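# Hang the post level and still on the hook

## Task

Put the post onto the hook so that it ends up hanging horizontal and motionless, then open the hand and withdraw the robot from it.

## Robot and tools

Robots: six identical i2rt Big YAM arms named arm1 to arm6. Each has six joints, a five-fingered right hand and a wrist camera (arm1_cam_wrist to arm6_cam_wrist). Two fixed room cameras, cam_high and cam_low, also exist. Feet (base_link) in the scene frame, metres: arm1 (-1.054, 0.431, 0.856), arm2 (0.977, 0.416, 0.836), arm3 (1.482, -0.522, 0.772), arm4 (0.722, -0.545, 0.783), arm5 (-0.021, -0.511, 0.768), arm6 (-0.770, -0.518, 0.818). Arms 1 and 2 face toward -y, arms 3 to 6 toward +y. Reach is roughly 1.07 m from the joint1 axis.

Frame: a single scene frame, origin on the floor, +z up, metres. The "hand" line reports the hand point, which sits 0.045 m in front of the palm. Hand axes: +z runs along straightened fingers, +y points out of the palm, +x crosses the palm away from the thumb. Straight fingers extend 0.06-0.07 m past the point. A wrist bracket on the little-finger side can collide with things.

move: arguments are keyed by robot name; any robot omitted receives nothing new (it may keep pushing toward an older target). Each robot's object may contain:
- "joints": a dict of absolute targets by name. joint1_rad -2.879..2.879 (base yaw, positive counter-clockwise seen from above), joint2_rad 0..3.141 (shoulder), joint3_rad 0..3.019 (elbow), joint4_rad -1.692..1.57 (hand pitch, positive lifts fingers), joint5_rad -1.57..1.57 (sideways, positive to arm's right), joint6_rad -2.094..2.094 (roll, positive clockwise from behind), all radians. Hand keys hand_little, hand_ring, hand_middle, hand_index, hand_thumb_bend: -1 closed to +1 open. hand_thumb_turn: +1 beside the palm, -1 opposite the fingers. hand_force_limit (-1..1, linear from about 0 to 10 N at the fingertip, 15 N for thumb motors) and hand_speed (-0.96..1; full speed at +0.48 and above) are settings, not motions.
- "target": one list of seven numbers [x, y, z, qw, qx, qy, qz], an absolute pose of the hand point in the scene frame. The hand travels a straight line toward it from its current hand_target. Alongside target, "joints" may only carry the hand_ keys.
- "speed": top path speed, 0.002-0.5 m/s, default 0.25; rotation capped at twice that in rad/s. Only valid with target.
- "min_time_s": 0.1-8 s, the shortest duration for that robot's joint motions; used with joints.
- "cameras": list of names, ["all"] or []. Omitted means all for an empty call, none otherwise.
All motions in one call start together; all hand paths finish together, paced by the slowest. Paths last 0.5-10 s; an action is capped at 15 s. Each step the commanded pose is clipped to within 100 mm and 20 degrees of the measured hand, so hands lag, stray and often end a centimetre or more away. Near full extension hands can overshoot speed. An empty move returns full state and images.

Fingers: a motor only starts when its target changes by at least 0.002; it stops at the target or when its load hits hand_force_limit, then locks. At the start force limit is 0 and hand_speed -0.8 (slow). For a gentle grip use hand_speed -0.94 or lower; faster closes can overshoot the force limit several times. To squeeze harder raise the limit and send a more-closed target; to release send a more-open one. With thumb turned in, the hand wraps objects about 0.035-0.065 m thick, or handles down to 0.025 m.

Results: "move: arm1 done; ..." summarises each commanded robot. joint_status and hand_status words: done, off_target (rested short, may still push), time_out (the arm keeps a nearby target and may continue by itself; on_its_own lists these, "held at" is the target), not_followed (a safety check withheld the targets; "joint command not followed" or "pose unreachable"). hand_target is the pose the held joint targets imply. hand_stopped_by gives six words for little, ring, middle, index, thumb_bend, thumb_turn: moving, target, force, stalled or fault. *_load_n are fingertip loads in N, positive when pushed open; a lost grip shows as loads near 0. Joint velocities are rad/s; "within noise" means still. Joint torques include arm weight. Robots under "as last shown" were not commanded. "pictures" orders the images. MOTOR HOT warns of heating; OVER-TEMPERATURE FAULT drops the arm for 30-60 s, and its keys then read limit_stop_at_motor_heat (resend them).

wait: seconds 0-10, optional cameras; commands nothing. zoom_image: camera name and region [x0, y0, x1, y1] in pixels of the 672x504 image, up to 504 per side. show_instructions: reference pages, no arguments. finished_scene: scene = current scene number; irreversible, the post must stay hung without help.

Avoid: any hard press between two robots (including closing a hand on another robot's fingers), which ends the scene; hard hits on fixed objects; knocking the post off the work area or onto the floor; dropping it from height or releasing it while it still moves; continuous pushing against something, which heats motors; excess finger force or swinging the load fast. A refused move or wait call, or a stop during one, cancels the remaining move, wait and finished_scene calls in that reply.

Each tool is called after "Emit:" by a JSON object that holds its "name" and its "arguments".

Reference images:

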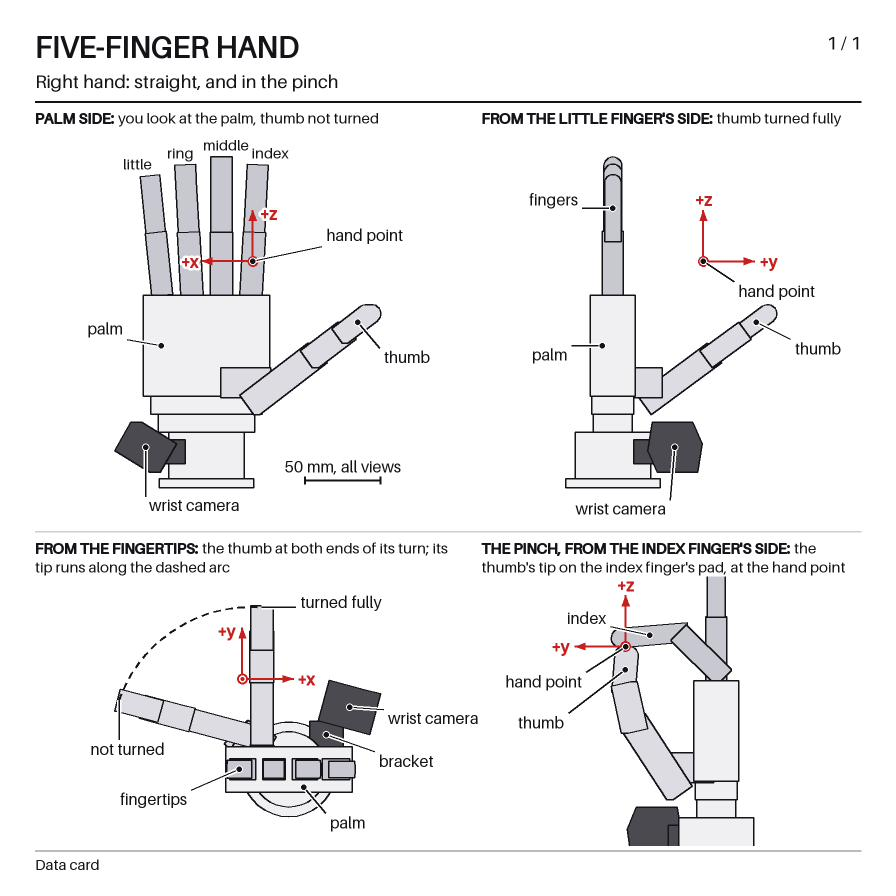

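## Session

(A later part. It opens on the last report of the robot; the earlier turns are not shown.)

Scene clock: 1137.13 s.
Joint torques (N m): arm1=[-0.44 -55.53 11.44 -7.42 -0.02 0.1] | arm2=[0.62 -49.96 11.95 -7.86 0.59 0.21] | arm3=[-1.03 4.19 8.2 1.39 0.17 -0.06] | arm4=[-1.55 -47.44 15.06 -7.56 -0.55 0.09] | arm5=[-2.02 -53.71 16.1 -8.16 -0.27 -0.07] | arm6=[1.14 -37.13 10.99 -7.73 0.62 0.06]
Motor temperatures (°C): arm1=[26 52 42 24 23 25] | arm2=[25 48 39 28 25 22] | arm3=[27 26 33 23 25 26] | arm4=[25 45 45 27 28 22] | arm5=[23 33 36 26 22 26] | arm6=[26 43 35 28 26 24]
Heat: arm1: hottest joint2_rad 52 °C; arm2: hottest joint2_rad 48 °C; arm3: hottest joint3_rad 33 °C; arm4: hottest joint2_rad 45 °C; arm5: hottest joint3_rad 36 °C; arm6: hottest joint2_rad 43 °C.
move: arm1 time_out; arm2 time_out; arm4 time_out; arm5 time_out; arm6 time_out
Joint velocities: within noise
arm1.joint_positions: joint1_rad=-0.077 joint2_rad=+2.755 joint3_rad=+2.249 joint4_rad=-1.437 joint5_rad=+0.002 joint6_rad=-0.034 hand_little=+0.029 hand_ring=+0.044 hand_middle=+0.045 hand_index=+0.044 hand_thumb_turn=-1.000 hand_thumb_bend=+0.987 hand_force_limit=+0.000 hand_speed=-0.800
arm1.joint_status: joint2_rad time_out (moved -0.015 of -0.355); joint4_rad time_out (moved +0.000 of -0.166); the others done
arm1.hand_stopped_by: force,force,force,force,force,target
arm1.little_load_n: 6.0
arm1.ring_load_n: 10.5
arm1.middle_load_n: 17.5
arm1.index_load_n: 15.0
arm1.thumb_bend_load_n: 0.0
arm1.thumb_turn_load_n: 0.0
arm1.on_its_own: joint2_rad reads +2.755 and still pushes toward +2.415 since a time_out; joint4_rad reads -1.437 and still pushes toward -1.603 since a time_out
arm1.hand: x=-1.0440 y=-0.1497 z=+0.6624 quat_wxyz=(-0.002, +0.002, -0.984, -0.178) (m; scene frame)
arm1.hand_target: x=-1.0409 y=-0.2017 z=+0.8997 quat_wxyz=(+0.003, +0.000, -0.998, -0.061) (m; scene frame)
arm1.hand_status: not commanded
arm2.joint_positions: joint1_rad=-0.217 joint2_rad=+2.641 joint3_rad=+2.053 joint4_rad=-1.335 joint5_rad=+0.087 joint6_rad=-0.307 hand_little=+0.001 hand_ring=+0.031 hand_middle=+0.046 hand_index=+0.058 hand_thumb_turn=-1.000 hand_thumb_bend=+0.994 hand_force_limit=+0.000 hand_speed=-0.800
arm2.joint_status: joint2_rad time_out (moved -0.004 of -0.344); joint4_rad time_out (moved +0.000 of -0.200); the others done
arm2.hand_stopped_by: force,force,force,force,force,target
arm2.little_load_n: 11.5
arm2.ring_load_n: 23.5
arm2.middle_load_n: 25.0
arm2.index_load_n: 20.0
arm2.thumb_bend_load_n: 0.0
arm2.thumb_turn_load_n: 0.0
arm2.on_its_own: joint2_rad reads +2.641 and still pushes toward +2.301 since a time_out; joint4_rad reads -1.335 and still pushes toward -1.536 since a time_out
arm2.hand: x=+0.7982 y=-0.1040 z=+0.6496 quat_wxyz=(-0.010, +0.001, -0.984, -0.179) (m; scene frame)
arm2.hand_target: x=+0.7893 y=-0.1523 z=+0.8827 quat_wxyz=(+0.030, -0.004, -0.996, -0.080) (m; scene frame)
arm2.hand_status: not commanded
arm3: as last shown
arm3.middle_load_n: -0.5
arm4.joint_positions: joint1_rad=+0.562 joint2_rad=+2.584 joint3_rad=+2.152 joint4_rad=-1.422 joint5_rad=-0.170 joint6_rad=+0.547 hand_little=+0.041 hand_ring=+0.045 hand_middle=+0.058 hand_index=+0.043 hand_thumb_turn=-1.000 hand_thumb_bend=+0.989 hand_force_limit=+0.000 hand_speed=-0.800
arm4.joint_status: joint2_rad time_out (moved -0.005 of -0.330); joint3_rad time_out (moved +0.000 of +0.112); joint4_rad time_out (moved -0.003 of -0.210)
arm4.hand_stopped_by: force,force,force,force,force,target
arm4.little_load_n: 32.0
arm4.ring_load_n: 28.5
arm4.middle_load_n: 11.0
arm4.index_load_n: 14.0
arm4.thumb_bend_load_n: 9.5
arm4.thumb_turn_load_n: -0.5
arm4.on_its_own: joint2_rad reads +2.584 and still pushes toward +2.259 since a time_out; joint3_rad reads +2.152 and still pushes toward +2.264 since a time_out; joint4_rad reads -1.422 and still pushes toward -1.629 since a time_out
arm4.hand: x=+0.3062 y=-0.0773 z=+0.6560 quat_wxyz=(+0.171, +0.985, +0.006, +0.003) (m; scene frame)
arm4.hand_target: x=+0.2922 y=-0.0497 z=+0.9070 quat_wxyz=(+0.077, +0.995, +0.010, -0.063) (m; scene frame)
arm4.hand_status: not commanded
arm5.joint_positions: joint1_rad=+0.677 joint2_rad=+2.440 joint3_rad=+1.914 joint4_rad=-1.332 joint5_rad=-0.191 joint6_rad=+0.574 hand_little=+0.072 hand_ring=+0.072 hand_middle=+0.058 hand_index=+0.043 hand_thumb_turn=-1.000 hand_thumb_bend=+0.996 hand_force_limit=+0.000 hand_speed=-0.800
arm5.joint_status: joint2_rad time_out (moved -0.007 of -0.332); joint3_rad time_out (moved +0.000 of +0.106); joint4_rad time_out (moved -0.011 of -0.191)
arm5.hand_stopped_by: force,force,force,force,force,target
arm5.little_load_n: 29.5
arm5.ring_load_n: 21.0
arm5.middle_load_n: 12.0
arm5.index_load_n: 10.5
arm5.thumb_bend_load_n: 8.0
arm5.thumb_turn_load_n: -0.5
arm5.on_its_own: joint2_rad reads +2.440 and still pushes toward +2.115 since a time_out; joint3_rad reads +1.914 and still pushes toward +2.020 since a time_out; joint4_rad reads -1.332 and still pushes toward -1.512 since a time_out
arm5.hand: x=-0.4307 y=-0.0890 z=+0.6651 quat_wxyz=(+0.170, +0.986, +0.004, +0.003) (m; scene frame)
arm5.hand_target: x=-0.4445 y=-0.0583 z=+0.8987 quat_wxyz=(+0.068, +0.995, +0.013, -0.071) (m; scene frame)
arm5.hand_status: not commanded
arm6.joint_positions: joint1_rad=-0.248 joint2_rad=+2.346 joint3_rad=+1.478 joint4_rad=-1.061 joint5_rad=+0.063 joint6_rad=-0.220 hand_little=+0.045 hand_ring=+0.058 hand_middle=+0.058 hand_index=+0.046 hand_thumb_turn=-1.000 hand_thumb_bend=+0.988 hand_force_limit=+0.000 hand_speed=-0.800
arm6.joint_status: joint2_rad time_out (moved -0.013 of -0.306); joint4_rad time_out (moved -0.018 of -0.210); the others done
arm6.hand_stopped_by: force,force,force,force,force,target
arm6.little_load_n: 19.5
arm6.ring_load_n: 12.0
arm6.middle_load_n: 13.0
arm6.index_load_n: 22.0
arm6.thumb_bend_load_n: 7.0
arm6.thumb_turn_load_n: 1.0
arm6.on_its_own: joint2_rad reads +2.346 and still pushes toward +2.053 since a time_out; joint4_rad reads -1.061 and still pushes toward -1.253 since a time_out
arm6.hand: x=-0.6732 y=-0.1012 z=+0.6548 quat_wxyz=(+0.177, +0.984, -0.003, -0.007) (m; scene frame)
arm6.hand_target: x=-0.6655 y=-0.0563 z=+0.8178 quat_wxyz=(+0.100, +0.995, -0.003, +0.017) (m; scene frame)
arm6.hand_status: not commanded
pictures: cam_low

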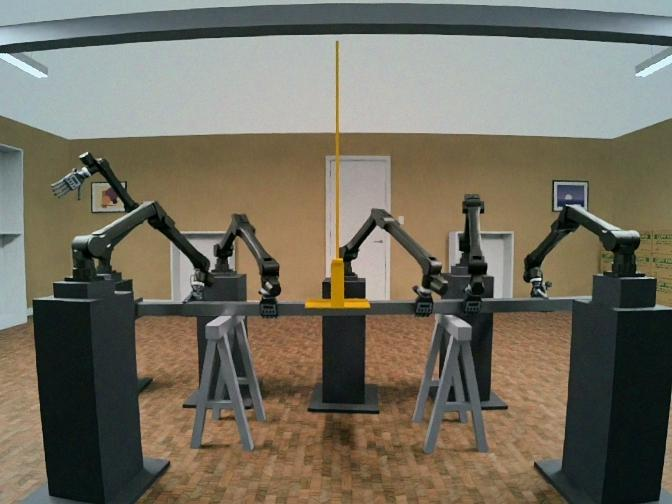

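Emit:
{"name": "move", "arguments": {"arm1": {"joints": {"joint2_rad": 2.62, "joint3_rad": 2.30, "joint4_rad": -1.52}, "min_time_s": 3}, "arm2": {"joints": {"joint2_rad": 2.50, "joint3_rad": 2.10, "joint4_rad": -1.43}, "min_time_s": 3}, "arm4": {"joints": {"joint2_rad": 2.45, "joint3_rad": 2.21, "joint4_rad": -1.51}, "min_time_s": 3}, "arm5": {"joints": {"joint2_rad": 2.31, "joint3_rad": 1.96, "joint4_rad": -1.40}, "min_time_s": 3}, "arm6": {"joints": {"joint2_rad": 2.26, "joint3_rad": 1.52, "joint4_rad": -1.13}, "min_time_s": 3}, "cameras": ["cam_high", "cam_low", "arm5_cam_wrist"]}}

Emit:
{"name": "zoom_image", "arguments": {"camera": "cam_high", "region": [270, 210, 420, 290]}}

Emit:
{"name": "zoom_image", "arguments": {"camera": "cam_low", "region": [290, 270, 390, 340]}}

Scene clock: 1169.00 s.
Joint torques (N m): arm1=[-0.38 -38.3 10.91 -4.19 -0.03 0.09] | arm2=[0.5 -34.55 9.69 -4.27 0.58 0.2] | arm3=[-1.03 4.19 8.24 1.37 0.17 -0.05] | arm4=[-1.44 -33.32 11.17 -3.41 -0.51 0.13] | arm5=[-2.08 -35.37 11.33 -3.73 -0.22 -0.02] | arm6=[1.2 -23.3 9.24 -3.38 0.65 0.06]
Motor temperatures (°C): arm1=[26 59 44 24 23 25] | arm2=[25 60 40 29 25 22] | arm3=[27 26 34 23 25 26] | arm4=[25 49 47 28 28 22] | arm5=[23 38 38 26 22 26] | arm6=[26 49 35 29 26 24]
Heat: arm1: hottest joint2_rad 59 °C; arm2: hottest joint2_rad 60 °C; arm3: hottest joint3_rad 34 °C; arm4: hottest joint2_rad 49 °C; arm5: hottest joint2_rad 38 °C; arm6: hottest joint2_rad 49 °C.
move: arm1 time_out; arm2 time_out; arm4 time_out; arm5 time_out; arm6 time_out
Joint velocities: within noise
arm1.joint_positions: joint1_rad=-0.077 joint2_rad=+2.759 joint3_rad=+2.244 joint4_rad=-1.433 joint5_rad=+0.002 joint6_rad=-0.033 hand_little=+0.029 hand_ring=+0.044 hand_middle=+0.045 hand_index=+0.044 hand_thumb_turn=-1.000 hand_thumb_bend=+0.988 hand_force_limit=+0.000 hand_speed=-0.800
arm1.joint_status: joint4_rad time_out (moved +0.004 of -0.083); the others done
arm1.hand_stopped_by: force,force,force,force,force,target
arm1.little_load_n: 4.0
arm1.ring_load_n: 6.5
arm1.middle_load_n: 13.5
arm1.index_load_n: 11.0
arm1.thumb_bend_load_n: 3.0
arm1.thumb_turn_load_n: 0.0
arm1.on_its_own: joint4_rad reads -1.433 and still pushes toward -1.520 since a time_out
arm1.hand: x=-1.0439 y=-0.1476 z=+0.6588 quat_wxyz=(-0.002, +0.002, -0.984, -0.180) (m; scene frame)
arm1.hand_target: x=-1.0413 y=-0.1871 z=+0.7629 quat_wxyz=(+0.001, +0.000, -0.992, -0.127) (m; scene frame)
arm1.hand_status: not commanded
arm2.joint_positions: joint1_rad=-0.217 joint2_rad=+2.648 joint3_rad=+2.053 joint4_rad=-1.329 joint5_rad=+0.088 joint6_rad=-0.305 hand_little=+0.001 hand_ring=+0.031 hand_middle=+0.046 hand_index=+0.058 hand_thumb_turn=-1.000 hand_thumb_bend=+0.994 hand_force_limit=+0.000 hand_speed=-0.800
arm2.joint_status: joint2_rad time_out (moved +0.008 of -0.141); joint4_rad time_out (moved +0.006 of -0.095); the others done
arm2.hand_stopped_by: force,force,force,force,force,target
arm2.little_load_n: 4.0
arm2.ring_load_n: 12.0
arm2.middle_load_n: 16.5
arm2.index_load_n: 11.0
arm2.thumb_bend_load_n: -0.5
arm2.thumb_turn_load_n: -0.5
arm2.on_its_own: joint2_rad reads +2.648 and still pushes toward +2.500 since a time_out; joint4_rad reads -1.329 and still pushes toward -1.430 since a time_out
arm2.hand: x=+0.7985 y=-0.1030 z=+0.6446 quat_wxyz=(-0.010, +0.001, -0.984, -0.180) (m; scene frame)
arm2.hand_target: x=+0.7927 y=-0.1392 z=+0.7493 quat_wxyz=(+0.012, -0.002, -0.990, -0.137) (m; scene frame)
arm2.hand_status: not commanded
arm3: as last shown
arm3.middle_load_n: 0.0
arm4.joint_positions: joint1_rad=+0.563 joint2_rad=+2.592 joint3_rad=+2.152 joint4_rad=-1.420 joint5_rad=-0.171 joint6_rad=+0.542 hand_little=+0.041 hand_ring=+0.045 hand_middle=+0.058 hand_index=+0.043 hand_thumb_turn=-1.000 hand_thumb_bend=+0.990 hand_force_limit=+0.000 hand_speed=-0.800
arm4.joint_status: joint2_rad time_out (moved +0.008 of -0.134); joint4_rad time_out (moved +0.002 of -0.088); the others done
arm4.hand_stopped_by: force,force,force,force,force,target
arm4.little_load_n: 24.5
arm4.ring_load_n: 23.0
arm4.middle_load_n: 7.0
arm4.index_load_n: 11.0
arm4.thumb_bend_load_n: 10.0
arm4.thumb_turn_load_n: 2.0
arm4.on_its_own: joint2_rad reads +2.592 and still pushes toward +2.450 since a time_out; joint4_rad reads -1.420 and still pushes toward -1.510 since a time_out
arm4.hand: x=+0.3069 y=-0.0793 z=+0.6510 quat_wxyz=(+0.174, +0.985, +0.008, +0.004) (m; scene frame)
arm4.hand_target: x=+0.2918 y=-0.0521 z=+0.7623 quat_wxyz=(+0.130, +0.991, +0.005, -0.029) (m; scene frame)
arm4.hand_status: not commanded
arm5.joint_positions: joint1_rad=+0.677 joint2_rad=+2.445 joint3_rad=+1.912 joint4_rad=-1.327 joint5_rad=-0.191 joint6_rad=+0.571 hand_little=+0.072 hand_ring=+0.072 hand_middle=+0.058 hand_index=+0.043 hand_thumb_turn=-1.000 hand_thumb_bend=+0.996 hand_force_limit=+0.000 hand_speed=-0.800
arm5.joint_status: joint4_rad time_out (moved +0.006 of -0.068); the others done
arm5.hand_stopped_by: force,force,force,force,force,target
arm5.little_load_n: 23.5
arm5.ring_load_n: 16.5
arm5.middle_load_n: 10.5
arm5.index_load_n: 8.5
arm5.thumb_bend_load_n: 8.5
arm5.thumb_turn_load_n: 1.5
arm5.on_its_own: joint4_rad reads -1.327 and still pushes toward -1.400 since a time_out
arm5.hand: x=-0.4300 y=-0.0896 z=+0.6613 quat_wxyz=(+0.170, +0.985, +0.005, +0.003) (m; scene frame)
arm5.hand_target: x=-0.4408 y=-0.0625 z=+0.7584 quat_wxyz=(+0.127, +0.991, +0.006, -0.032) (m; scene frame)
arm5.hand_status: not commanded
arm6.joint_positions: joint1_rad=-0.248 joint2_rad=+2.357 joint3_rad=+1.478 joint4_rad=-1.057 joint5_rad=+0.062 joint6_rad=-0.220 hand_little=+0.045 hand_ring=+0.058 hand_middle=+0.058 hand_index=+0.046 hand_thumb_turn=-1.000 hand_thumb_bend=+0.988 hand_force_limit=+0.000 hand_speed=-0.800
arm6.joint_status: joint4_rad time_out (moved +0.004 of -0.069); the others done
arm6.hand_stopped_by: force,force,force,force,force,target
arm6.little_load_n: 13.0
arm6.ring_load_n: 8.0
arm6.middle_load_n: 9.0
arm6.index_load_n: 17.5
arm6.thumb_bend_load_n: 8.5
arm6.thumb_turn_load_n: 1.5
arm6.on_its_own: joint4_rad reads -1.057 and still pushes toward -1.130 since a time_out
arm6.hand: x=-0.6738 y=-0.1033 z=+0.6500 quat_wxyz=(+0.180, +0.984, -0.003, -0.008) (m; scene frame)
arm6.hand_target: x=-0.6689 y=-0.0735 z=+0.7063 quat_wxyz=(+0.150, +0.989, -0.001, +0.006) (m; scene frame)
arm6.hand_status: not commanded
pictures: arm5_cam_wrist, cam_high, cam_low
camera_calibration:
arm5_cam_wrist: T_world_to_cam=[[0.253245, -0.922606, 0.290974, -0.162697], [-0.845773, -0.0651435, 0.529551, -0.716621], [-0.469612, -0.380204, -0.796812, 0.403732], [0, 0, 0, 1]] pos_world=[-0.3753, -0.043288, 0.748527]

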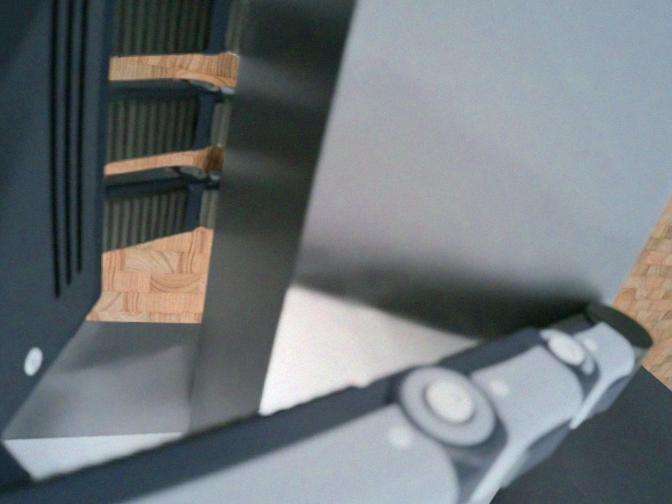

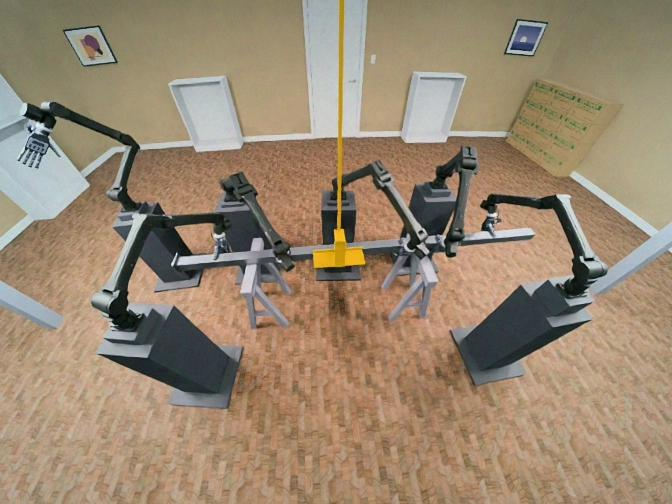

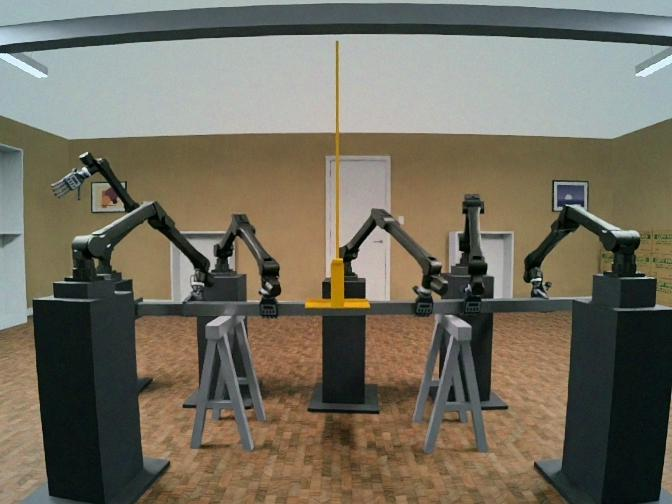

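Scaled by 3.360 from the camera's 672x504 image, which has a finer 960x720 frame.

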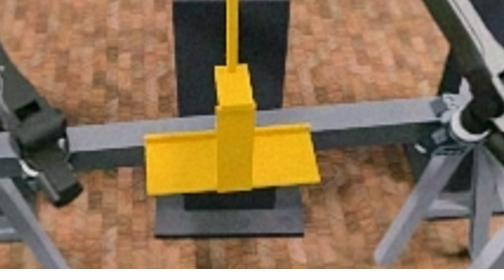

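Scaled by 5.040 from the camera's 672x504 image, which has a finer 960x720 frame.

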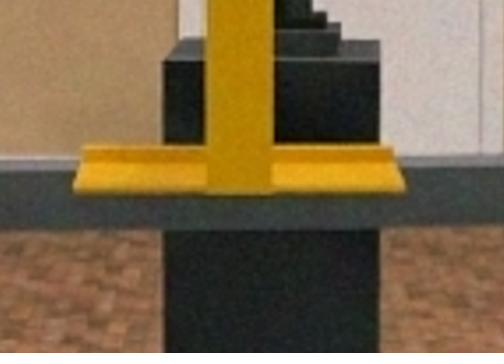

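Emit:
{"name": "move", "arguments": {"arm1": {"target": [-1.044, -0.182, 0.645, 0, 0, -0.984, -0.178], "speed": 0.03}, "arm2": {"target": [0.798, -0.147, 0.639, 0, 0, -0.984, -0.178], "speed": 0.03}, "arm4": {"target": [0.307, -0.117, 0.642, 0.178, 0.984, 0, 0], "speed": 0.03}, "arm5": {"target": [-0.429, -0.127, 0.649, 0.172, 0.985, 0, 0], "speed": 0.03}, "arm6": {"target": [-0.674, -0.143, 0.639, 0.178, 0.984, 0, 0], "speed": 0.03}, "cameras": ["cam_high", "cam_low", "arm1_cam_wrist", "arm2_cam_wrist"]}}

Emit:
{"name": "zoom_image", "arguments": {"camera": "cam_high", "region": [270, 210, 420, 290]}}

Emit:
{"name": "zoom_image", "arguments": {"camera": "cam_low", "region": [290, 270, 390, 340]}}

Scene clock: 1203.03 s.
Joint torques (N m): arm1=[-0.67 -25.58 13.04 -0.01 -0.02 0.08] | arm2=[1.08 -22.3 11.33 -0.14 0.14 0.16] | arm3=[-1.08 4.25 8.23 1.39 0.17 -0.05] | arm4=[1.03 -22.01 4.26 -1.37 -1 0.02] | arm5=[1.08 -24.23 3.25 -1.81 -0.59 -0.08] | arm6=[-0.09 -16.67 0.42 -1.46 1.07 -0.05]
Motor temperatures (°C): arm1=[26 64 46 23 23 25] | arm2=[25 49 39 27 25 22] | arm3=[27 26 34 23 25 26] | arm4=[25 51 44 26 28 22] | arm5=[23 40 34 25 22 26] | arm6=[26 44 35 27 26 24]
Heat: arm1: hottest joint2_rad 64 °C; arm2: hottest joint2_rad 49 °C; arm3: hottest joint3_rad 34 °C; arm4: hottest joint2_rad 51 °C; arm5: hottest joint2_rad 40 °C; arm6: hottest joint2_rad 44 °C.
move: arm1 off_target; arm2 off_target; arm4 off_target; arm5 off_target; arm6 off_target
Joint velocities: within noise
arm1.joint_positions: joint1_rad=-0.077 joint2_rad=+2.904 joint3_rad=+2.464 joint4_rad=-1.587 joint5_rad=+0.003 joint6_rad=-0.034 hand_little=+0.028 hand_ring=+0.043 hand_middle=+0.045 hand_index=+0.043 hand_thumb_turn=-1.000 hand_thumb_bend=+0.990 hand_force_limit=+0.000 hand_speed=-0.800
arm1.joint_status: not commanded
arm1.hand_stopped_by: force,force,force,force,force,target
arm1.little_load_n: 0.0
arm1.ring_load_n: 0.5
arm1.middle_load_n: 6.0
arm1.index_load_n: 2.5
arm1.thumb_bend_load_n: 7.0
arm1.thumb_turn_load_n: 0.5
arm1.hand: x=-1.0442 y=-0.1508 z=+0.6418 quat_wxyz=(-0.003, +0.002, -0.976, -0.219) (m; scene frame)
arm1.hand_target: x=-1.0439 y=-0.1803 z=+0.6469 quat_wxyz=(+0.000, +0.000, -0.984, -0.177) (m; scene frame)
arm1.hand_status: off_target (0.031 m and 4.8 deg from the pose sent, 0.037 m and 0.4 deg at the start; pose on its path clipped on 32 of 160 steps)
arm2.joint_positions: joint1_rad=-0.211 joint2_rad=+2.765 joint3_rad=+2.253 joint4_rad=-1.472 joint5_rad=+0.097 joint6_rad=-0.289 hand_little=+0.001 hand_ring=+0.029 hand_middle=+0.045 hand_index=+0.057 hand_thumb_turn=-1.000 hand_thumb_bend=+0.995 hand_force_limit=+0.000 hand_speed=-0.800
arm2.joint_status: not commanded
arm2.hand_stopped_by: force,force,force,force,force,target
arm2.little_load_n: 0.0
arm2.ring_load_n: 0.0
arm2.middle_load_n: 6.0
arm2.index_load_n: 1.5
arm2.thumb_bend_load_n: 5.0
arm2.thumb_turn_load_n: 2.5
arm2.hand: x=+0.7964 y=-0.1183 z=+0.6380 quat_wxyz=(-0.012, -0.002, -0.978, -0.209) (m; scene frame)
arm2.hand_target: x=+0.7987 y=-0.1459 z=+0.6402 quat_wxyz=(+0.000, +0.000, -0.984, -0.177) (m; scene frame)
arm2.hand_status: off_target (0.029 m and 3.9 deg from the pose sent, 0.044 m and 1.2 deg at the start; pose on its path clipped on 17 of 160 steps)
arm3: as last shown
arm4.joint_positions: joint1_rad=+0.563 joint2_rad=+2.522 joint3_rad=+2.004 joint4_rad=-1.272 joint5_rad=-0.172 joint6_rad=+0.584 hand_little=+0.038 hand_ring=+0.045 hand_middle=+0.058 hand_index=+0.044 hand_thumb_turn=-1.000 hand_thumb_bend=+0.990 hand_force_limit=+0.000 hand_speed=-0.800
arm4.joint_status: not commanded
arm4.hand_stopped_by: force,force,force,force,force,target
arm4.little_load_n: 3.5
arm4.ring_load_n: 9.5
arm4.middle_load_n: 4.0
arm4.index_load_n: 20.0
arm4.thumb_bend_load_n: 9.5
arm4.thumb_turn_load_n: 3.5
arm4.hand: x=+0.3082 y=-0.0845 z=+0.6421 quat_wxyz=(+0.145, +0.989, -0.009, -0.013) (m; scene frame)
arm4.hand_target: x=+0.3070 y=-0.1157 z=+0.6421 quat_wxyz=(+0.178, +0.984, +0.000, +0.000) (m; scene frame)
arm4.hand_status: off_target (0.033 m and 4.3 deg from the pose sent, 0.039 m and 1.2 deg at the start; pose on its path clipped on 22 of 160 steps)
arm5.joint_positions: joint1_rad=+0.677 joint2_rad=+2.398 joint3_rad=+1.796 joint4_rad=-1.190 joint5_rad=-0.188 joint6_rad=+0.620 hand_little=+0.070 hand_ring=+0.071 hand_middle=+0.058 hand_index=+0.044 hand_thumb_turn=-1.000 hand_thumb_bend=+0.996 hand_force_limit=+0.000 hand_speed=-0.800
arm5.joint_status: not commanded
arm5.hand_stopped_by: force,force,force,force,force,target
arm5.little_load_n: 1.5
arm5.ring_load_n: 2.5
arm5.middle_load_n: 7.0
arm5.index_load_n: 16.0
arm5.thumb_bend_load_n: 8.0
arm5.thumb_turn_load_n: 0.0
arm5.hand: x=-0.4281 y=-0.0938 z=+0.6476 quat_wxyz=(+0.142, +0.990, -0.015, -0.011) (m; scene frame)
arm5.hand_target: x=-0.4287 y=-0.1256 z=+0.6490 quat_wxyz=(+0.172, +0.985, +0.000, +0.000) (m; scene frame)
arm5.hand_status: off_target (0.033 m and 4.1 deg from the pose sent, 0.039 m and 0.8 deg at the start; pose on its path clipped on 1 of 160 steps)
arm6.joint_positions: joint1_rad=-0.251 joint2_rad=+2.325 joint3_rad=+1.391 joint4_rad=-0.927 joint5_rad=+0.060 joint6_rad=-0.227 hand_little=+0.045 hand_ring=+0.058 hand_middle=+0.057 hand_index=+0.045 hand_thumb_turn=-1.000 hand_thumb_bend=+0.989 hand_force_limit=+0.000 hand_speed=-0.800
arm6.joint_status: not commanded
arm6.hand_stopped_by: force,force,force,force,force,target
arm6.little_load_n: 19.0
arm6.ring_load_n: 8.5
arm6.middle_load_n: 4.0
arm6.index_load_n: 10.5
arm6.thumb_bend_load_n: 11.5
arm6.thumb_turn_load_n: 0.0
arm6.hand: x=-0.6741 y=-0.1096 z=+0.6358 quat_wxyz=(+0.144, +0.990, -0.002, -0.001) (m; scene frame)
arm6.hand_target: x=-0.6743 y=-0.1419 z=+0.6391 quat_wxyz=(+0.178, +0.984, +0.000, +0.000) (m; scene frame)
arm6.hand_status: off_target (0.034 m and 4.0 deg from the pose sent, 0.041 m and 1.0 deg at the start)
pictures: arm1_cam_wrist, arm2_cam_wrist, cam_high, cam_low
camera_calibration:
arm1_cam_wrist: T_world_to_cam=[[-0.261727, 0.890663, 0.371776, -0.369278], [0.816812, -0.000782479, 0.576904, 0.482827], [0.514118, 0.454663, -0.7273, 1.18164], [0, 0, 0, 1]] pos_world=[-1.09853, -0.207969, 0.718153]
arm2_cam_wrist: T_world_to_cam=[[-0.274939, 0.87501, 0.398455, 0.0648327], [0.830929, 0.00775396, 0.556325, -1.01396], [0.4837, 0.484043, -0.729203, 0.251565], [0, 0, 0, 1]] pos_world=[0.738674, -0.170635, 0.721702]

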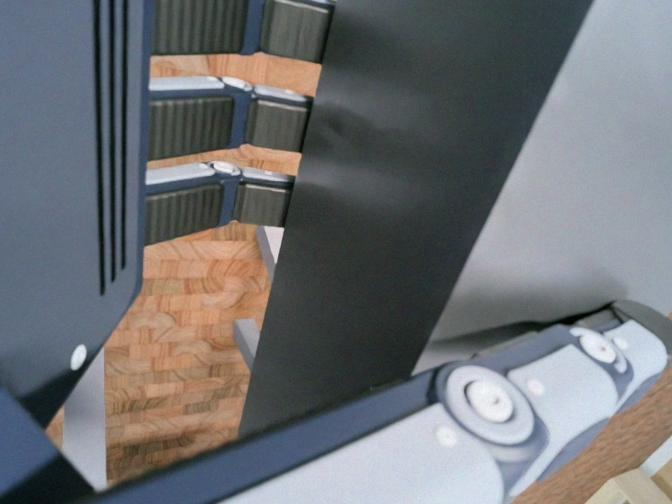

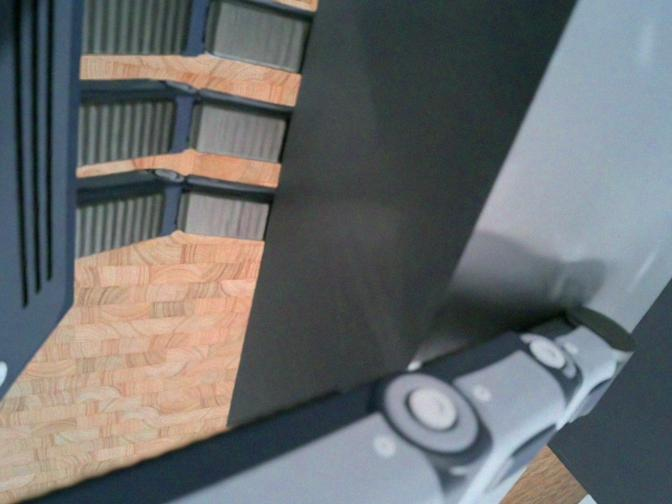

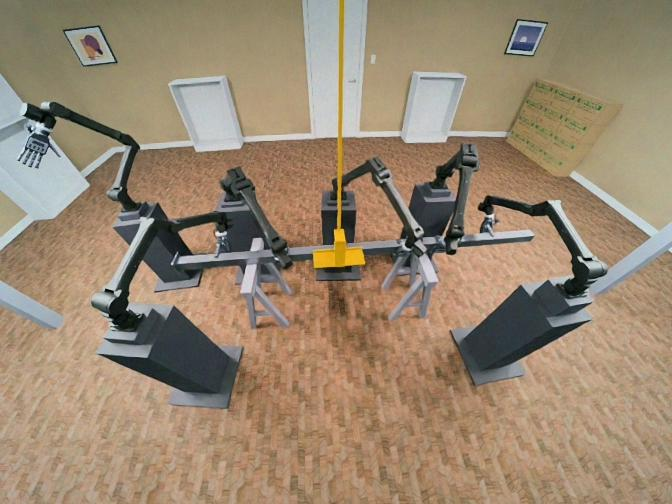

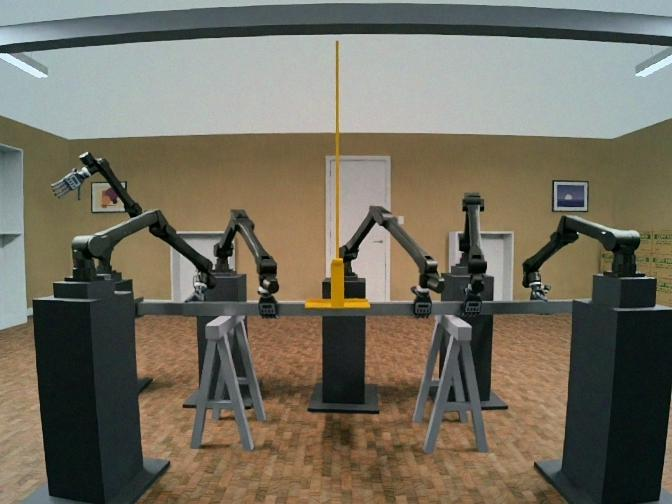

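Scaled by 3.360 from the camera's 672x504 image, which has a finer 960x720 frame.

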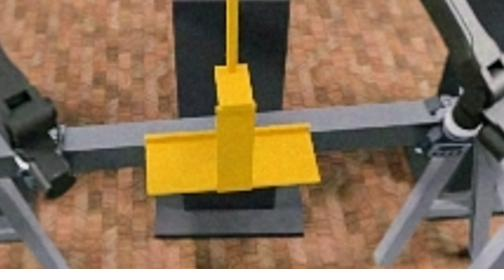

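Scaled by 5.040 from the camera's 672x504 image, which has a finer 960x720 frame.

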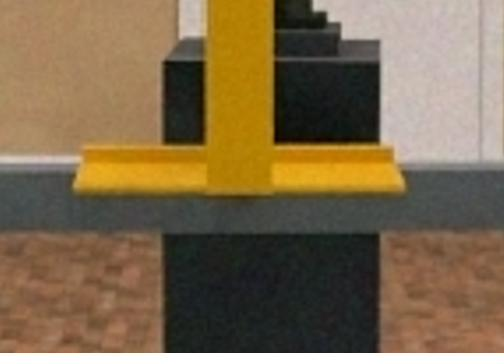

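Emit:
{"name": "move", "arguments": {"arm1": {"joints": {"joint2_rad": 2.73, "joint3_rad": 2.53, "joint4_rad": -1.68}, "min_time_s": 4}, "arm2": {"joints": {"joint2_rad": 2.60, "joint3_rad": 2.55, "joint4_rad": -1.60}, "min_time_s": 4}, "arm4": {"joints": {"joint2_rad": 2.339, "joint3_rad": 1.80, "joint4_rad": -1.46}, "min_time_s": 4}, "arm5": {"joints": {"joint2_rad": 2.223, "joint3_rad": 1.666, "joint4_rad": -1.39}, "min_time_s": 4}, "arm6": {"joints": {"joint2_rad": 2.215, "joint3_rad": 1.331, "joint4_rad": -1.107}, "min_time_s": 4}, "cameras": ["cam_high", "cam_low", "arm2_cam_wrist", "arm4_cam_wrist"]}}

Emit:
{"name": "zoom_image", "arguments": {"camera": "cam_low", "region": [290, 270, 390, 340]}}

Scene clock: 1271.93 s.
Joint torques (N m): arm1=[-2.2 -41.58 9.5 -6.11 0.6 -0.19] | arm2=[-1.96 -40 16.12 -5.38 2.07 -0.23] | arm3=[-1.03 4.25 8.23 1.42 0.16 -0.06] | arm4=[-0.73 -29.16 4.33 -6.9 0.08 -0.13] | arm5=[0.44 -36.01 4.44 -7.98 0.05 -0.22] | arm6=[2.61 -22.95 2.84 -6.12 -0.21 0.32]
Motor temperatures (°C): arm1=[26 53 49 23 23 25] | arm2=[25 43 39 27 26 22] | arm3=[27 26 34 23 25 26] | arm4=[25 45 36 26 28 22] | arm5=[23 34 29 25 23 26] | arm6=[26 38 33 27 26 24]
Heat: arm1: hottest joint2_rad 53 °C; arm2: hottest joint2_rad 43 °C; arm3: hottest joint3_rad 34 °C; arm4: hottest joint2_rad 45 °C; arm5: hottest joint2_rad 34 °C; arm6: hottest joint2_rad 38 °C.
move: arm1 time_out; arm2 time_out; arm4 time_out; arm5 time_out; arm6 time_out
Joint velocities: within noise
arm1.joint_positions: joint1_rad=-0.058 joint2_rad=+2.896 joint3_rad=+2.498 joint4_rad=-1.546 joint5_rad=-0.012 joint6_rad=-0.007 hand_little=+0.029 hand_ring=+0.044 hand_middle=+0.045 hand_index=+0.044 hand_thumb_turn=-1.000 hand_thumb_bend=+0.990 hand_force_limit=+0.000 hand_speed=-0.800
arm1.joint_status: joint2_rad time_out (moved -0.008 of -0.174); joint4_rad time_out (moved +0.041 of -0.093); the others done
arm1.hand_stopped_by: force,force,force,force,force,target
arm1.little_load_n: 5.5
arm1.ring_load_n: 7.0
arm1.middle_load_n: 12.5
arm1.index_load_n: 9.5
arm1.thumb_bend_load_n: 5.0
arm1.thumb_turn_load_n: 2.0
arm1.on_its_own: joint2_rad reads +2.896 and still pushes toward +2.730 since a time_out; joint4_rad reads -1.546 and still pushes toward -1.680 since a time_out
arm1.hand: x=-1.0289 y=-0.1761 z=+0.6464 quat_wxyz=(-0.005, -0.003, -0.984, -0.178) (m; scene frame)
arm1.hand_target: x=-1.0440 y=-0.2011 z=+0.7723 quat_wxyz=(+0.001, +0.000, -0.989, -0.147) (m; scene frame)
arm1.hand_status: not commanded
arm2.joint_positions: joint1_rad=-0.175 joint2_rad=+2.793 joint3_rad=+2.437 joint4_rad=-1.464 joint5_rad=+0.044 joint6_rad=-0.249 hand_little=+0.002 hand_ring=+0.031 hand_middle=+0.045 hand_index=+0.057 hand_thumb_turn=-1.000 hand_thumb_bend=+0.996 hand_force_limit=+0.000 hand_speed=-0.800
arm2.joint_status: joint2_rad time_out (moved +0.029 of -0.165); joint3_rad time_out (moved +0.184 of +0.297); joint4_rad time_out (moved +0.008 of -0.128)
arm2.hand_stopped_by: force,force,force,force,force,target
arm2.little_load_n: 28.0
arm2.ring_load_n: 24.5
arm2.middle_load_n: 15.5
arm2.index_load_n: 13.0
arm2.thumb_bend_load_n: 8.0
arm2.thumb_turn_load_n: -1.0
arm2.on_its_own: joint2_rad reads +2.793 and still pushes toward +2.600 since a time_out; joint3_rad reads +2.437 and still pushes toward +2.550 since a time_out; joint4_rad reads -1.464 and still pushes toward -1.600 since a time_out; joint5_rad reads +0.044 and still pushes toward +0.096 since a time_out
arm2.hand: x=+0.8105 y=-0.1909 z=+0.6562 quat_wxyz=(-0.008, -0.011, -0.992, -0.125) (m; scene frame)
arm2.hand_target: x=+0.7744 y=-0.2284 z=+0.8239 quat_wxyz=(+0.038, -0.006, -0.998, -0.051) (m; scene frame)
arm2.hand_status: not commanded
arm3: as last shown
arm4.joint_positions: joint1_rad=+0.582 joint2_rad=+2.451 joint3_rad=+1.825 joint4_rad=-1.272 joint5_rad=-0.196 joint6_rad=+0.599 hand_little=+0.039 hand_ring=+0.045 hand_middle=+0.058 hand_index=+0.043 hand_thumb_turn=-1.000 hand_thumb_bend=+0.990 hand_force_limit=+0.000 hand_speed=-0.800
arm4.joint_status: joint4_rad time_out (moved -0.001 of -0.188); the others done
arm4.hand_stopped_by: force,force,force,force,force,target
arm4.little_load_n: 19.0
arm4.ring_load_n: 19.0
arm4.middle_load_n: 4.5
arm4.index_load_n: 5.5
arm4.thumb_bend_load_n: 8.5
arm4.thumb_turn_load_n: 3.5
arm4.on_its_own: joint4_rad reads -1.272 and still pushes toward -1.460 since a time_out
arm4.hand: x=+0.3291 y=-0.1439 z=+0.6453 quat_wxyz=(+0.195, +0.981, -0.014, +0.011) (m; scene frame)
arm4.hand_target: x=+0.3444 y=-0.1677 z=+0.7221 quat_wxyz=(+0.234, +0.971, -0.007, +0.040) (m; scene frame)
arm4.hand_status: not commanded
arm5.joint_positions: joint1_rad=+0.688 joint2_rad=+2.358 joint3_rad=+1.686 joint4_rad=-1.210 joint5_rad=-0.208 joint6_rad=+0.631 hand_little=+0.071 hand_ring=+0.071 hand_middle=+0.058 hand_index=+0.043 hand_thumb_turn=-1.000 hand_thumb_bend=+0.996 hand_force_limit=+0.000 hand_speed=-0.800
arm5.joint_status: joint4_rad time_out (moved -0.021 of -0.200); the others done
arm5.hand_stopped_by: force,force,force,force,force,target
arm5.little_load_n: 21.5
arm5.ring_load_n: 14.5
arm5.middle_load_n: 9.0
arm5.index_load_n: 4.5
arm5.thumb_bend_load_n: 7.5
arm5.thumb_turn_load_n: -2.0
arm5.on_its_own: joint4_rad reads -1.210 and still pushes toward -1.390 since a time_out
arm5.hand: x=-0.4097 y=-0.1367 z=+0.6489 quat_wxyz=(+0.184, +0.983, -0.021, +0.009) (m; scene frame)
arm5.hand_target: x=-0.4023 y=-0.1621 z=+0.7329 quat_wxyz=(+0.209, +0.978, -0.005, +0.028) (m; scene frame)
arm5.hand_status: not commanded
arm6.joint_positions: joint1_rad=-0.287 joint2_rad=+2.320 joint3_rad=+1.352 joint4_rad=-0.958 joint5_rad=+0.091 joint6_rad=-0.266 hand_little=+0.045 hand_ring=+0.058 hand_middle=+0.058 hand_index=+0.045 hand_thumb_turn=-1.000 hand_thumb_bend=+0.989 hand_force_limit=+0.000 hand_speed=-0.800
arm6.joint_status: joint4_rad time_out (moved -0.031 of -0.180); the others done
arm6.hand_stopped_by: force,force,force,force,force,target
arm6.little_load_n: 18.5
arm6.ring_load_n: 10.0
arm6.middle_load_n: 9.0
arm6.index_load_n: 15.0
arm6.thumb_bend_load_n: 8.0
arm6.thumb_turn_load_n: 2.5
arm6.on_its_own: joint4_rad reads -0.958 and still pushes toward -1.107 since a time_out
arm6.hand: x=-0.6590 y=-0.1426 z=+0.6395 quat_wxyz=(+0.179, +0.984, +0.003, -0.001) (m; scene frame)
arm6.hand_target: x=-0.6774 y=-0.1529 z=+0.6998 quat_wxyz=(+0.208, +0.978, +0.001, -0.008) (m; scene frame)
arm6.hand_status: not commanded
pictures: arm2_cam_wrist, arm4_cam_wrist, cam_high, cam_low
camera_calibration:
arm2_cam_wrist: T_world_to_cam=[[-0.253857, 0.935092, 0.247303, 0.218622], [0.838629, 0.0853935, 0.537968, -1.01465], [0.481932, 0.343963, -0.805873, 0.318171], [0, 0, 0, 1]] pos_world=[0.753076, -0.227227, 0.748188]
arm4_cam_wrist: T_world_to_cam=[[0.244002, -0.902496, 0.354915, -0.440127], [-0.835488, -0.00982063, 0.549421, -0.0814391], [-0.492364, -0.430587, -0.756421, 0.69946], [0, 0, 0, 1]] pos_world=[0.38374, -0.0968346, 0.730038]

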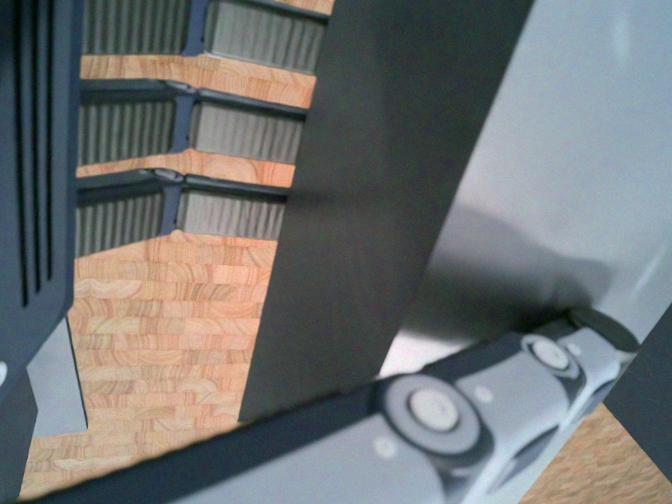

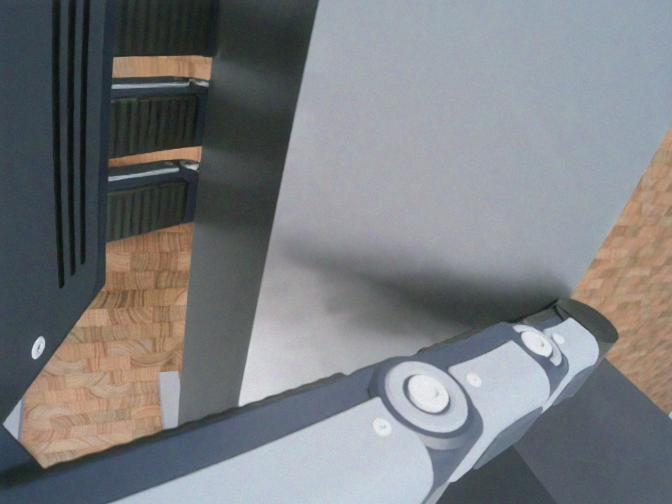

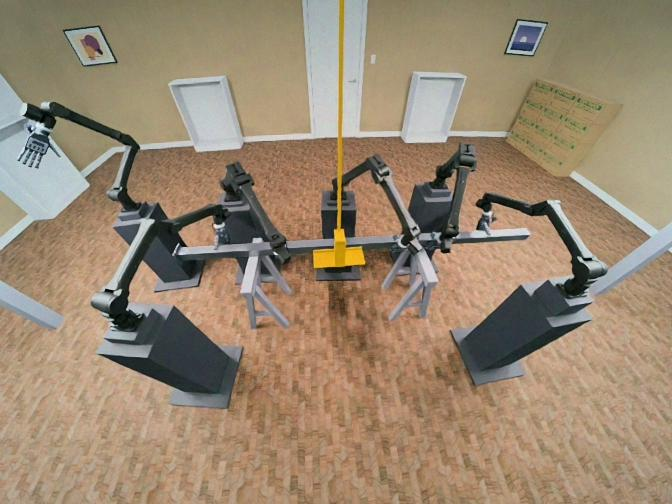

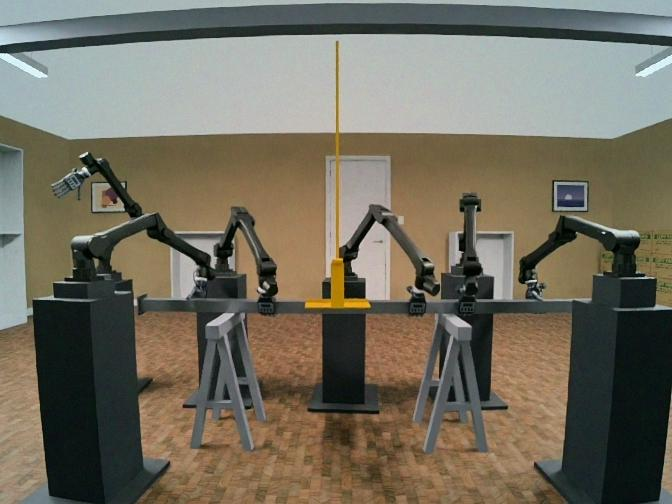

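Scaled by 5.040 from the camera's 672x504 image, which has a finer 960x720 frame.

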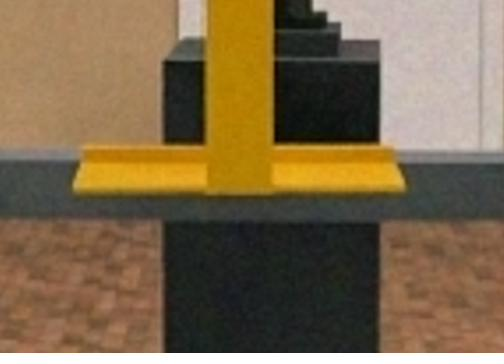

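Emit:
{"name": "move", "arguments": {"arm1": {"joints": {"joint2_rad": 2.424, "joint3_rad": 2.341, "joint4_rad": -1.681}, "min_time_s": 5}, "arm2": {"joints": {"joint2_rad": 2.39, "joint3_rad": 2.371, "joint4_rad": -1.689}, "min_time_s": 5}, "arm4": {"joints": {"joint2_rad": 2.146, "joint3_rad": 2.026, "joint4_rad": -1.548}, "min_time_s": 5}, "arm5": {"joints": {"joint2_rad": 2.045, "joint3_rad": 1.883, "joint4_rad": -1.52}, "min_time_s": 5}, "arm6": {"joints": {"joint2_rad": 1.996, "joint3_rad": 1.475, "joint4_rad": -1.288}, "min_time_s": 5}, "cameras": ["cam_low", "cam_high"]}}

Scene clock: 1320.93 s.
Joint torques (N m): arm1=[-1.44 -45.8 11.18 -4.77 0.11 -0.08] | arm2=[-1.03 -42.29 11.04 -4.92 1.2 0.01] | arm3=[-0.91 4.19 8.23 1.36 0.17 -0.06] | arm4=[-0.97 -34.67 15.17 -4.33 -0.39 -0.02] | arm5=[0.44 -40.06 16.61 -5.08 -0.38 -0.02] | arm6=[1.32 -25.88 14.22 -4.71 0.45 0.28]
Motor temperatures (°C): arm1=[26 57 46 24 23 25] | arm2=[25 47 42 28 31 22] | arm3=[27 26 34 23 25 26] | arm4=[25 49 38 28 27 22] | arm5=[23 36 30 27 23 26] | arm6=[26 39 33 28 26 24]
Heat: arm1: hottest joint2_rad 57 °C; arm2: hottest joint2_rad 47 °C; arm3: hottest joint3_rad 34 °C; arm4: hottest joint2_rad 49 °C; arm5: hottest joint2_rad 36 °C; arm6: hottest joint2_rad 39 °C.
move: arm1 time_out; arm2 time_out; arm4 time_out; arm5 time_out; arm6 time_out
Joint velocities: within noise
arm1.joint_positions: joint1_rad=-0.067 joint2_rad=+2.649 joint3_rad=+2.289 joint4_rad=-1.580 joint5_rad=-0.001 joint6_rad=-0.018 hand_little=+0.029 hand_ring=+0.044 hand_middle=+0.045 hand_index=+0.044 hand_thumb_turn=-1.000 hand_thumb_bend=+0.990 hand_force_limit=+0.000 hand_speed=-0.800
arm1.joint_status: joint2_rad time_out (moved -0.247 of -0.472); joint4_rad time_out (moved -0.034 of -0.135); the others done
arm1.hand_stopped_by: force,force,force,force,force,target
arm1.little_load_n: 7.5
arm1.ring_load_n: 8.5
arm1.middle_load_n: 12.5
arm1.index_load_n: 10.0
arm1.thumb_bend_load_n: 6.5
arm1.thumb_turn_load_n: 0.5
arm1.on_its_own: joint2_rad reads +2.649 and still pushes toward +2.424 since a time_out; joint4_rad reads -1.580 and still pushes toward -1.681 since a time_out
arm1.hand: x=-1.0368 y=-0.1625 z=+0.7521 quat_wxyz=(-0.001, -0.001, -0.984, -0.176) (m; scene frame)
arm1.hand_target: x=-1.0427 y=-0.1895 z=+0.9105 quat_wxyz=(+0.002, +0.000, -0.996, -0.089) (m; scene frame)
arm1.hand_status: not commanded
arm2.joint_positions: joint1_rad=-0.186 joint2_rad=+2.620 joint3_rad=+2.321 joint4_rad=-1.565 joint5_rad=+0.068 joint6_rad=-0.273 hand_little=+0.002 hand_ring=+0.031 hand_middle=+0.045 hand_index=+0.057 hand_thumb_turn=-1.000 hand_thumb_bend=+0.996 hand_force_limit=+0.000 hand_speed=-0.800
arm2.joint_status: joint2_rad time_out (moved -0.173 of -0.403); joint4_rad time_out (moved -0.101 of -0.225); the others done
joint sent to its limit — arm2.joint4_rad, lower limit.
arm2.hand_stopped_by: force,force,force,force,force,target
arm2.little_load_n: 19.0
arm2.ring_load_n: 19.0
arm2.middle_load_n: 14.5
arm2.index_load_n: 11.0
arm2.thumb_bend_load_n: 6.5
arm2.thumb_turn_load_n: 4.0
arm2.on_its_own: joint2_rad reads +2.620 and still pushes toward +2.390 since a time_out; joint4_rad reads -1.565 and still pushes toward -1.687 since a time_out
arm2.hand: x=+0.8043 y=-0.1672 z=+0.7473 quat_wxyz=(-0.005, -0.003, -0.989, -0.149) (m; scene frame)
arm2.hand_target: x=+0.7896 y=-0.1801 z=+0.9127 quat_wxyz=(+0.030, -0.005, -0.997, -0.078) (m; scene frame)
arm2.hand_status: not commanded
arm3: as last shown
arm4.joint_positions: joint1_rad=+0.585 joint2_rad=+2.329 joint3_rad=+1.902 joint4_rad=-1.432 joint5_rad=-0.186 joint6_rad=+0.587 hand_little=+0.039 hand_ring=+0.045 hand_middle=+0.058 hand_index=+0.043 hand_thumb_turn=-1.000 hand_thumb_bend=+0.990 hand_force_limit=+0.000 hand_speed=-0.800
arm4.joint_status: joint2_rad time_out (moved -0.123 of -0.305); joint3_rad time_out (moved +0.077 of +0.201); joint4_rad time_out (moved -0.160 of -0.276)
arm4.hand_stopped_by: force,force,force,force,force,target
arm4.little_load_n: 20.5
arm4.ring_load_n: 19.5
arm4.middle_load_n: 5.5
arm4.index_load_n: 8.5
arm4.thumb_bend_load_n: 8.5
arm4.thumb_turn_load_n: 4.0
arm4.on_its_own: joint2_rad reads +2.329 and still pushes toward +2.146 since a time_out; joint3_rad reads +1.902 and still pushes toward +2.014 since a time_out; joint4_rad reads -1.432 and still pushes toward -1.548 since a time_out
arm4.hand: x=+0.3179 y=-0.1253 z=+0.7456 quat_wxyz=(+0.176, +0.984, -0.004, +0.003) (m; scene frame)
arm4.hand_target: x=+0.3009 y=-0.1022 z=+0.8913 quat_wxyz=(+0.105, +0.993, +0.008, -0.050) (m; scene frame)
arm4.hand_status: not commanded
arm5.joint_positions: joint1_rad=+0.690 joint2_rad=+2.234 joint3_rad=+1.778 joint4_rad=-1.409 joint5_rad=-0.196 joint6_rad=+0.612 hand_little=+0.072 hand_ring=+0.071 hand_middle=+0.058 hand_index=+0.043 hand_thumb_turn=-1.000 hand_thumb_bend=+0.996 hand_force_limit=+0.000 hand_speed=-0.800
arm5.joint_status: joint2_rad time_out (moved -0.124 of -0.313); joint3_rad time_out (moved +0.092 of +0.197); joint4_rad time_out (moved -0.198 of -0.310)
arm5.hand_stopped_by: force,force,force,force,force,target
arm5.little_load_n: 24.0
arm5.ring_load_n: 16.5
arm5.middle_load_n: 9.5
arm5.index_load_n: 4.0
arm5.thumb_bend_load_n: 7.0
arm5.thumb_turn_load_n: 0.0
arm5.on_its_own: joint2_rad reads +2.234 and still pushes toward +2.045 since a time_out; joint3_rad reads +1.778 and still pushes toward +1.883 since a time_out; joint4_rad reads -1.409 and still pushes toward -1.520 since a time_out
arm5.hand: x=-0.4187 y=-0.1224 z=+0.7534 quat_wxyz=(+0.173, +0.985, -0.009, +0.007) (m; scene frame)
arm5.hand_target: x=-0.4414 y=-0.1104 z=+0.8952 quat_wxyz=(+0.104, +0.993, +0.009, -0.050) (m; scene frame)
arm5.hand_status: not commanded
arm6.joint_positions: joint1_rad=-0.269 joint2_rad=+2.146 joint3_rad=+1.389 joint4_rad=-1.178 joint5_rad=+0.075 joint6_rad=-0.261 hand_little=+0.045 hand_ring=+0.058 hand_middle=+0.058 hand_index=+0.045 hand_thumb_turn=-1.000 hand_thumb_bend=+0.989 hand_force_limit=+0.000 hand_speed=-0.800
arm6.joint_status: joint2_rad time_out (moved -0.174 of -0.324); joint4_rad time_out (moved -0.221 of -0.330); the others done
arm6.hand_stopped_by: force,force,force,force,force,target
arm6.little_load_n: 7.0
arm6.ring_load_n: 5.0
arm6.middle_load_n: 9.0
arm6.index_load_n: 17.0
arm6.thumb_bend_load_n: 6.0
arm6.thumb_turn_load_n: 2.0
arm6.on_its_own: joint2_rad reads +2.146 and still pushes toward +1.996 since a time_out; joint4_rad reads -1.178 and still pushes toward -1.288 since a time_out
arm6.hand: x=-0.6660 y=-0.1266 z=+0.7432 quat_wxyz=(+0.181, +0.983, +0.008, -0.007) (m; scene frame)
arm6.hand_target: x=-0.6618 y=-0.0880 z=+0.8336 quat_wxyz=(+0.121, +0.993, -0.002, +0.014) (m; scene frame)
arm6.hand_status: not commanded
pictures: cam_high, cam_low

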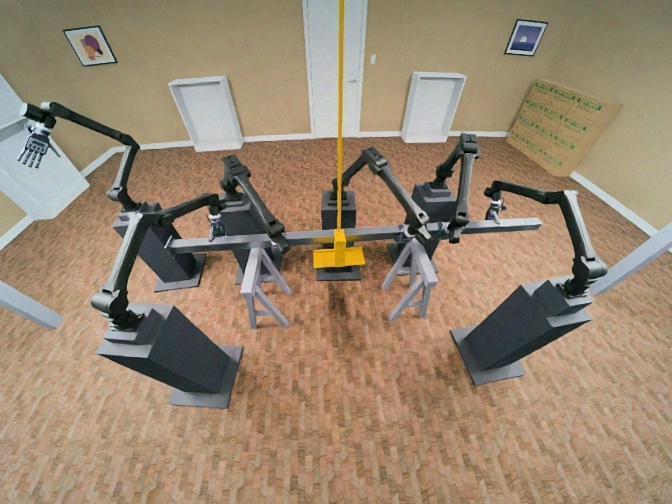

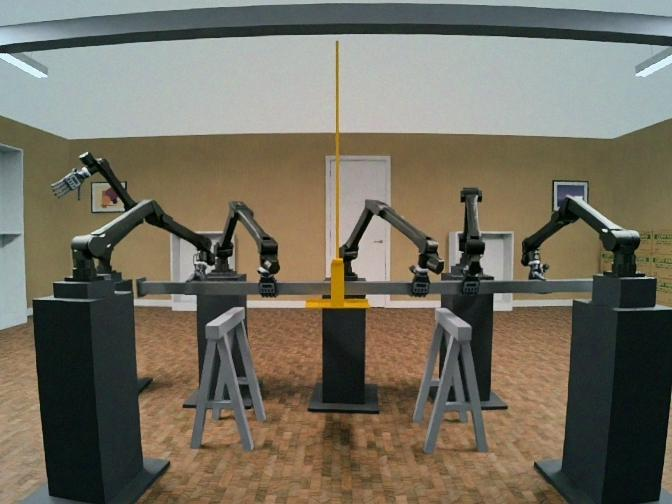

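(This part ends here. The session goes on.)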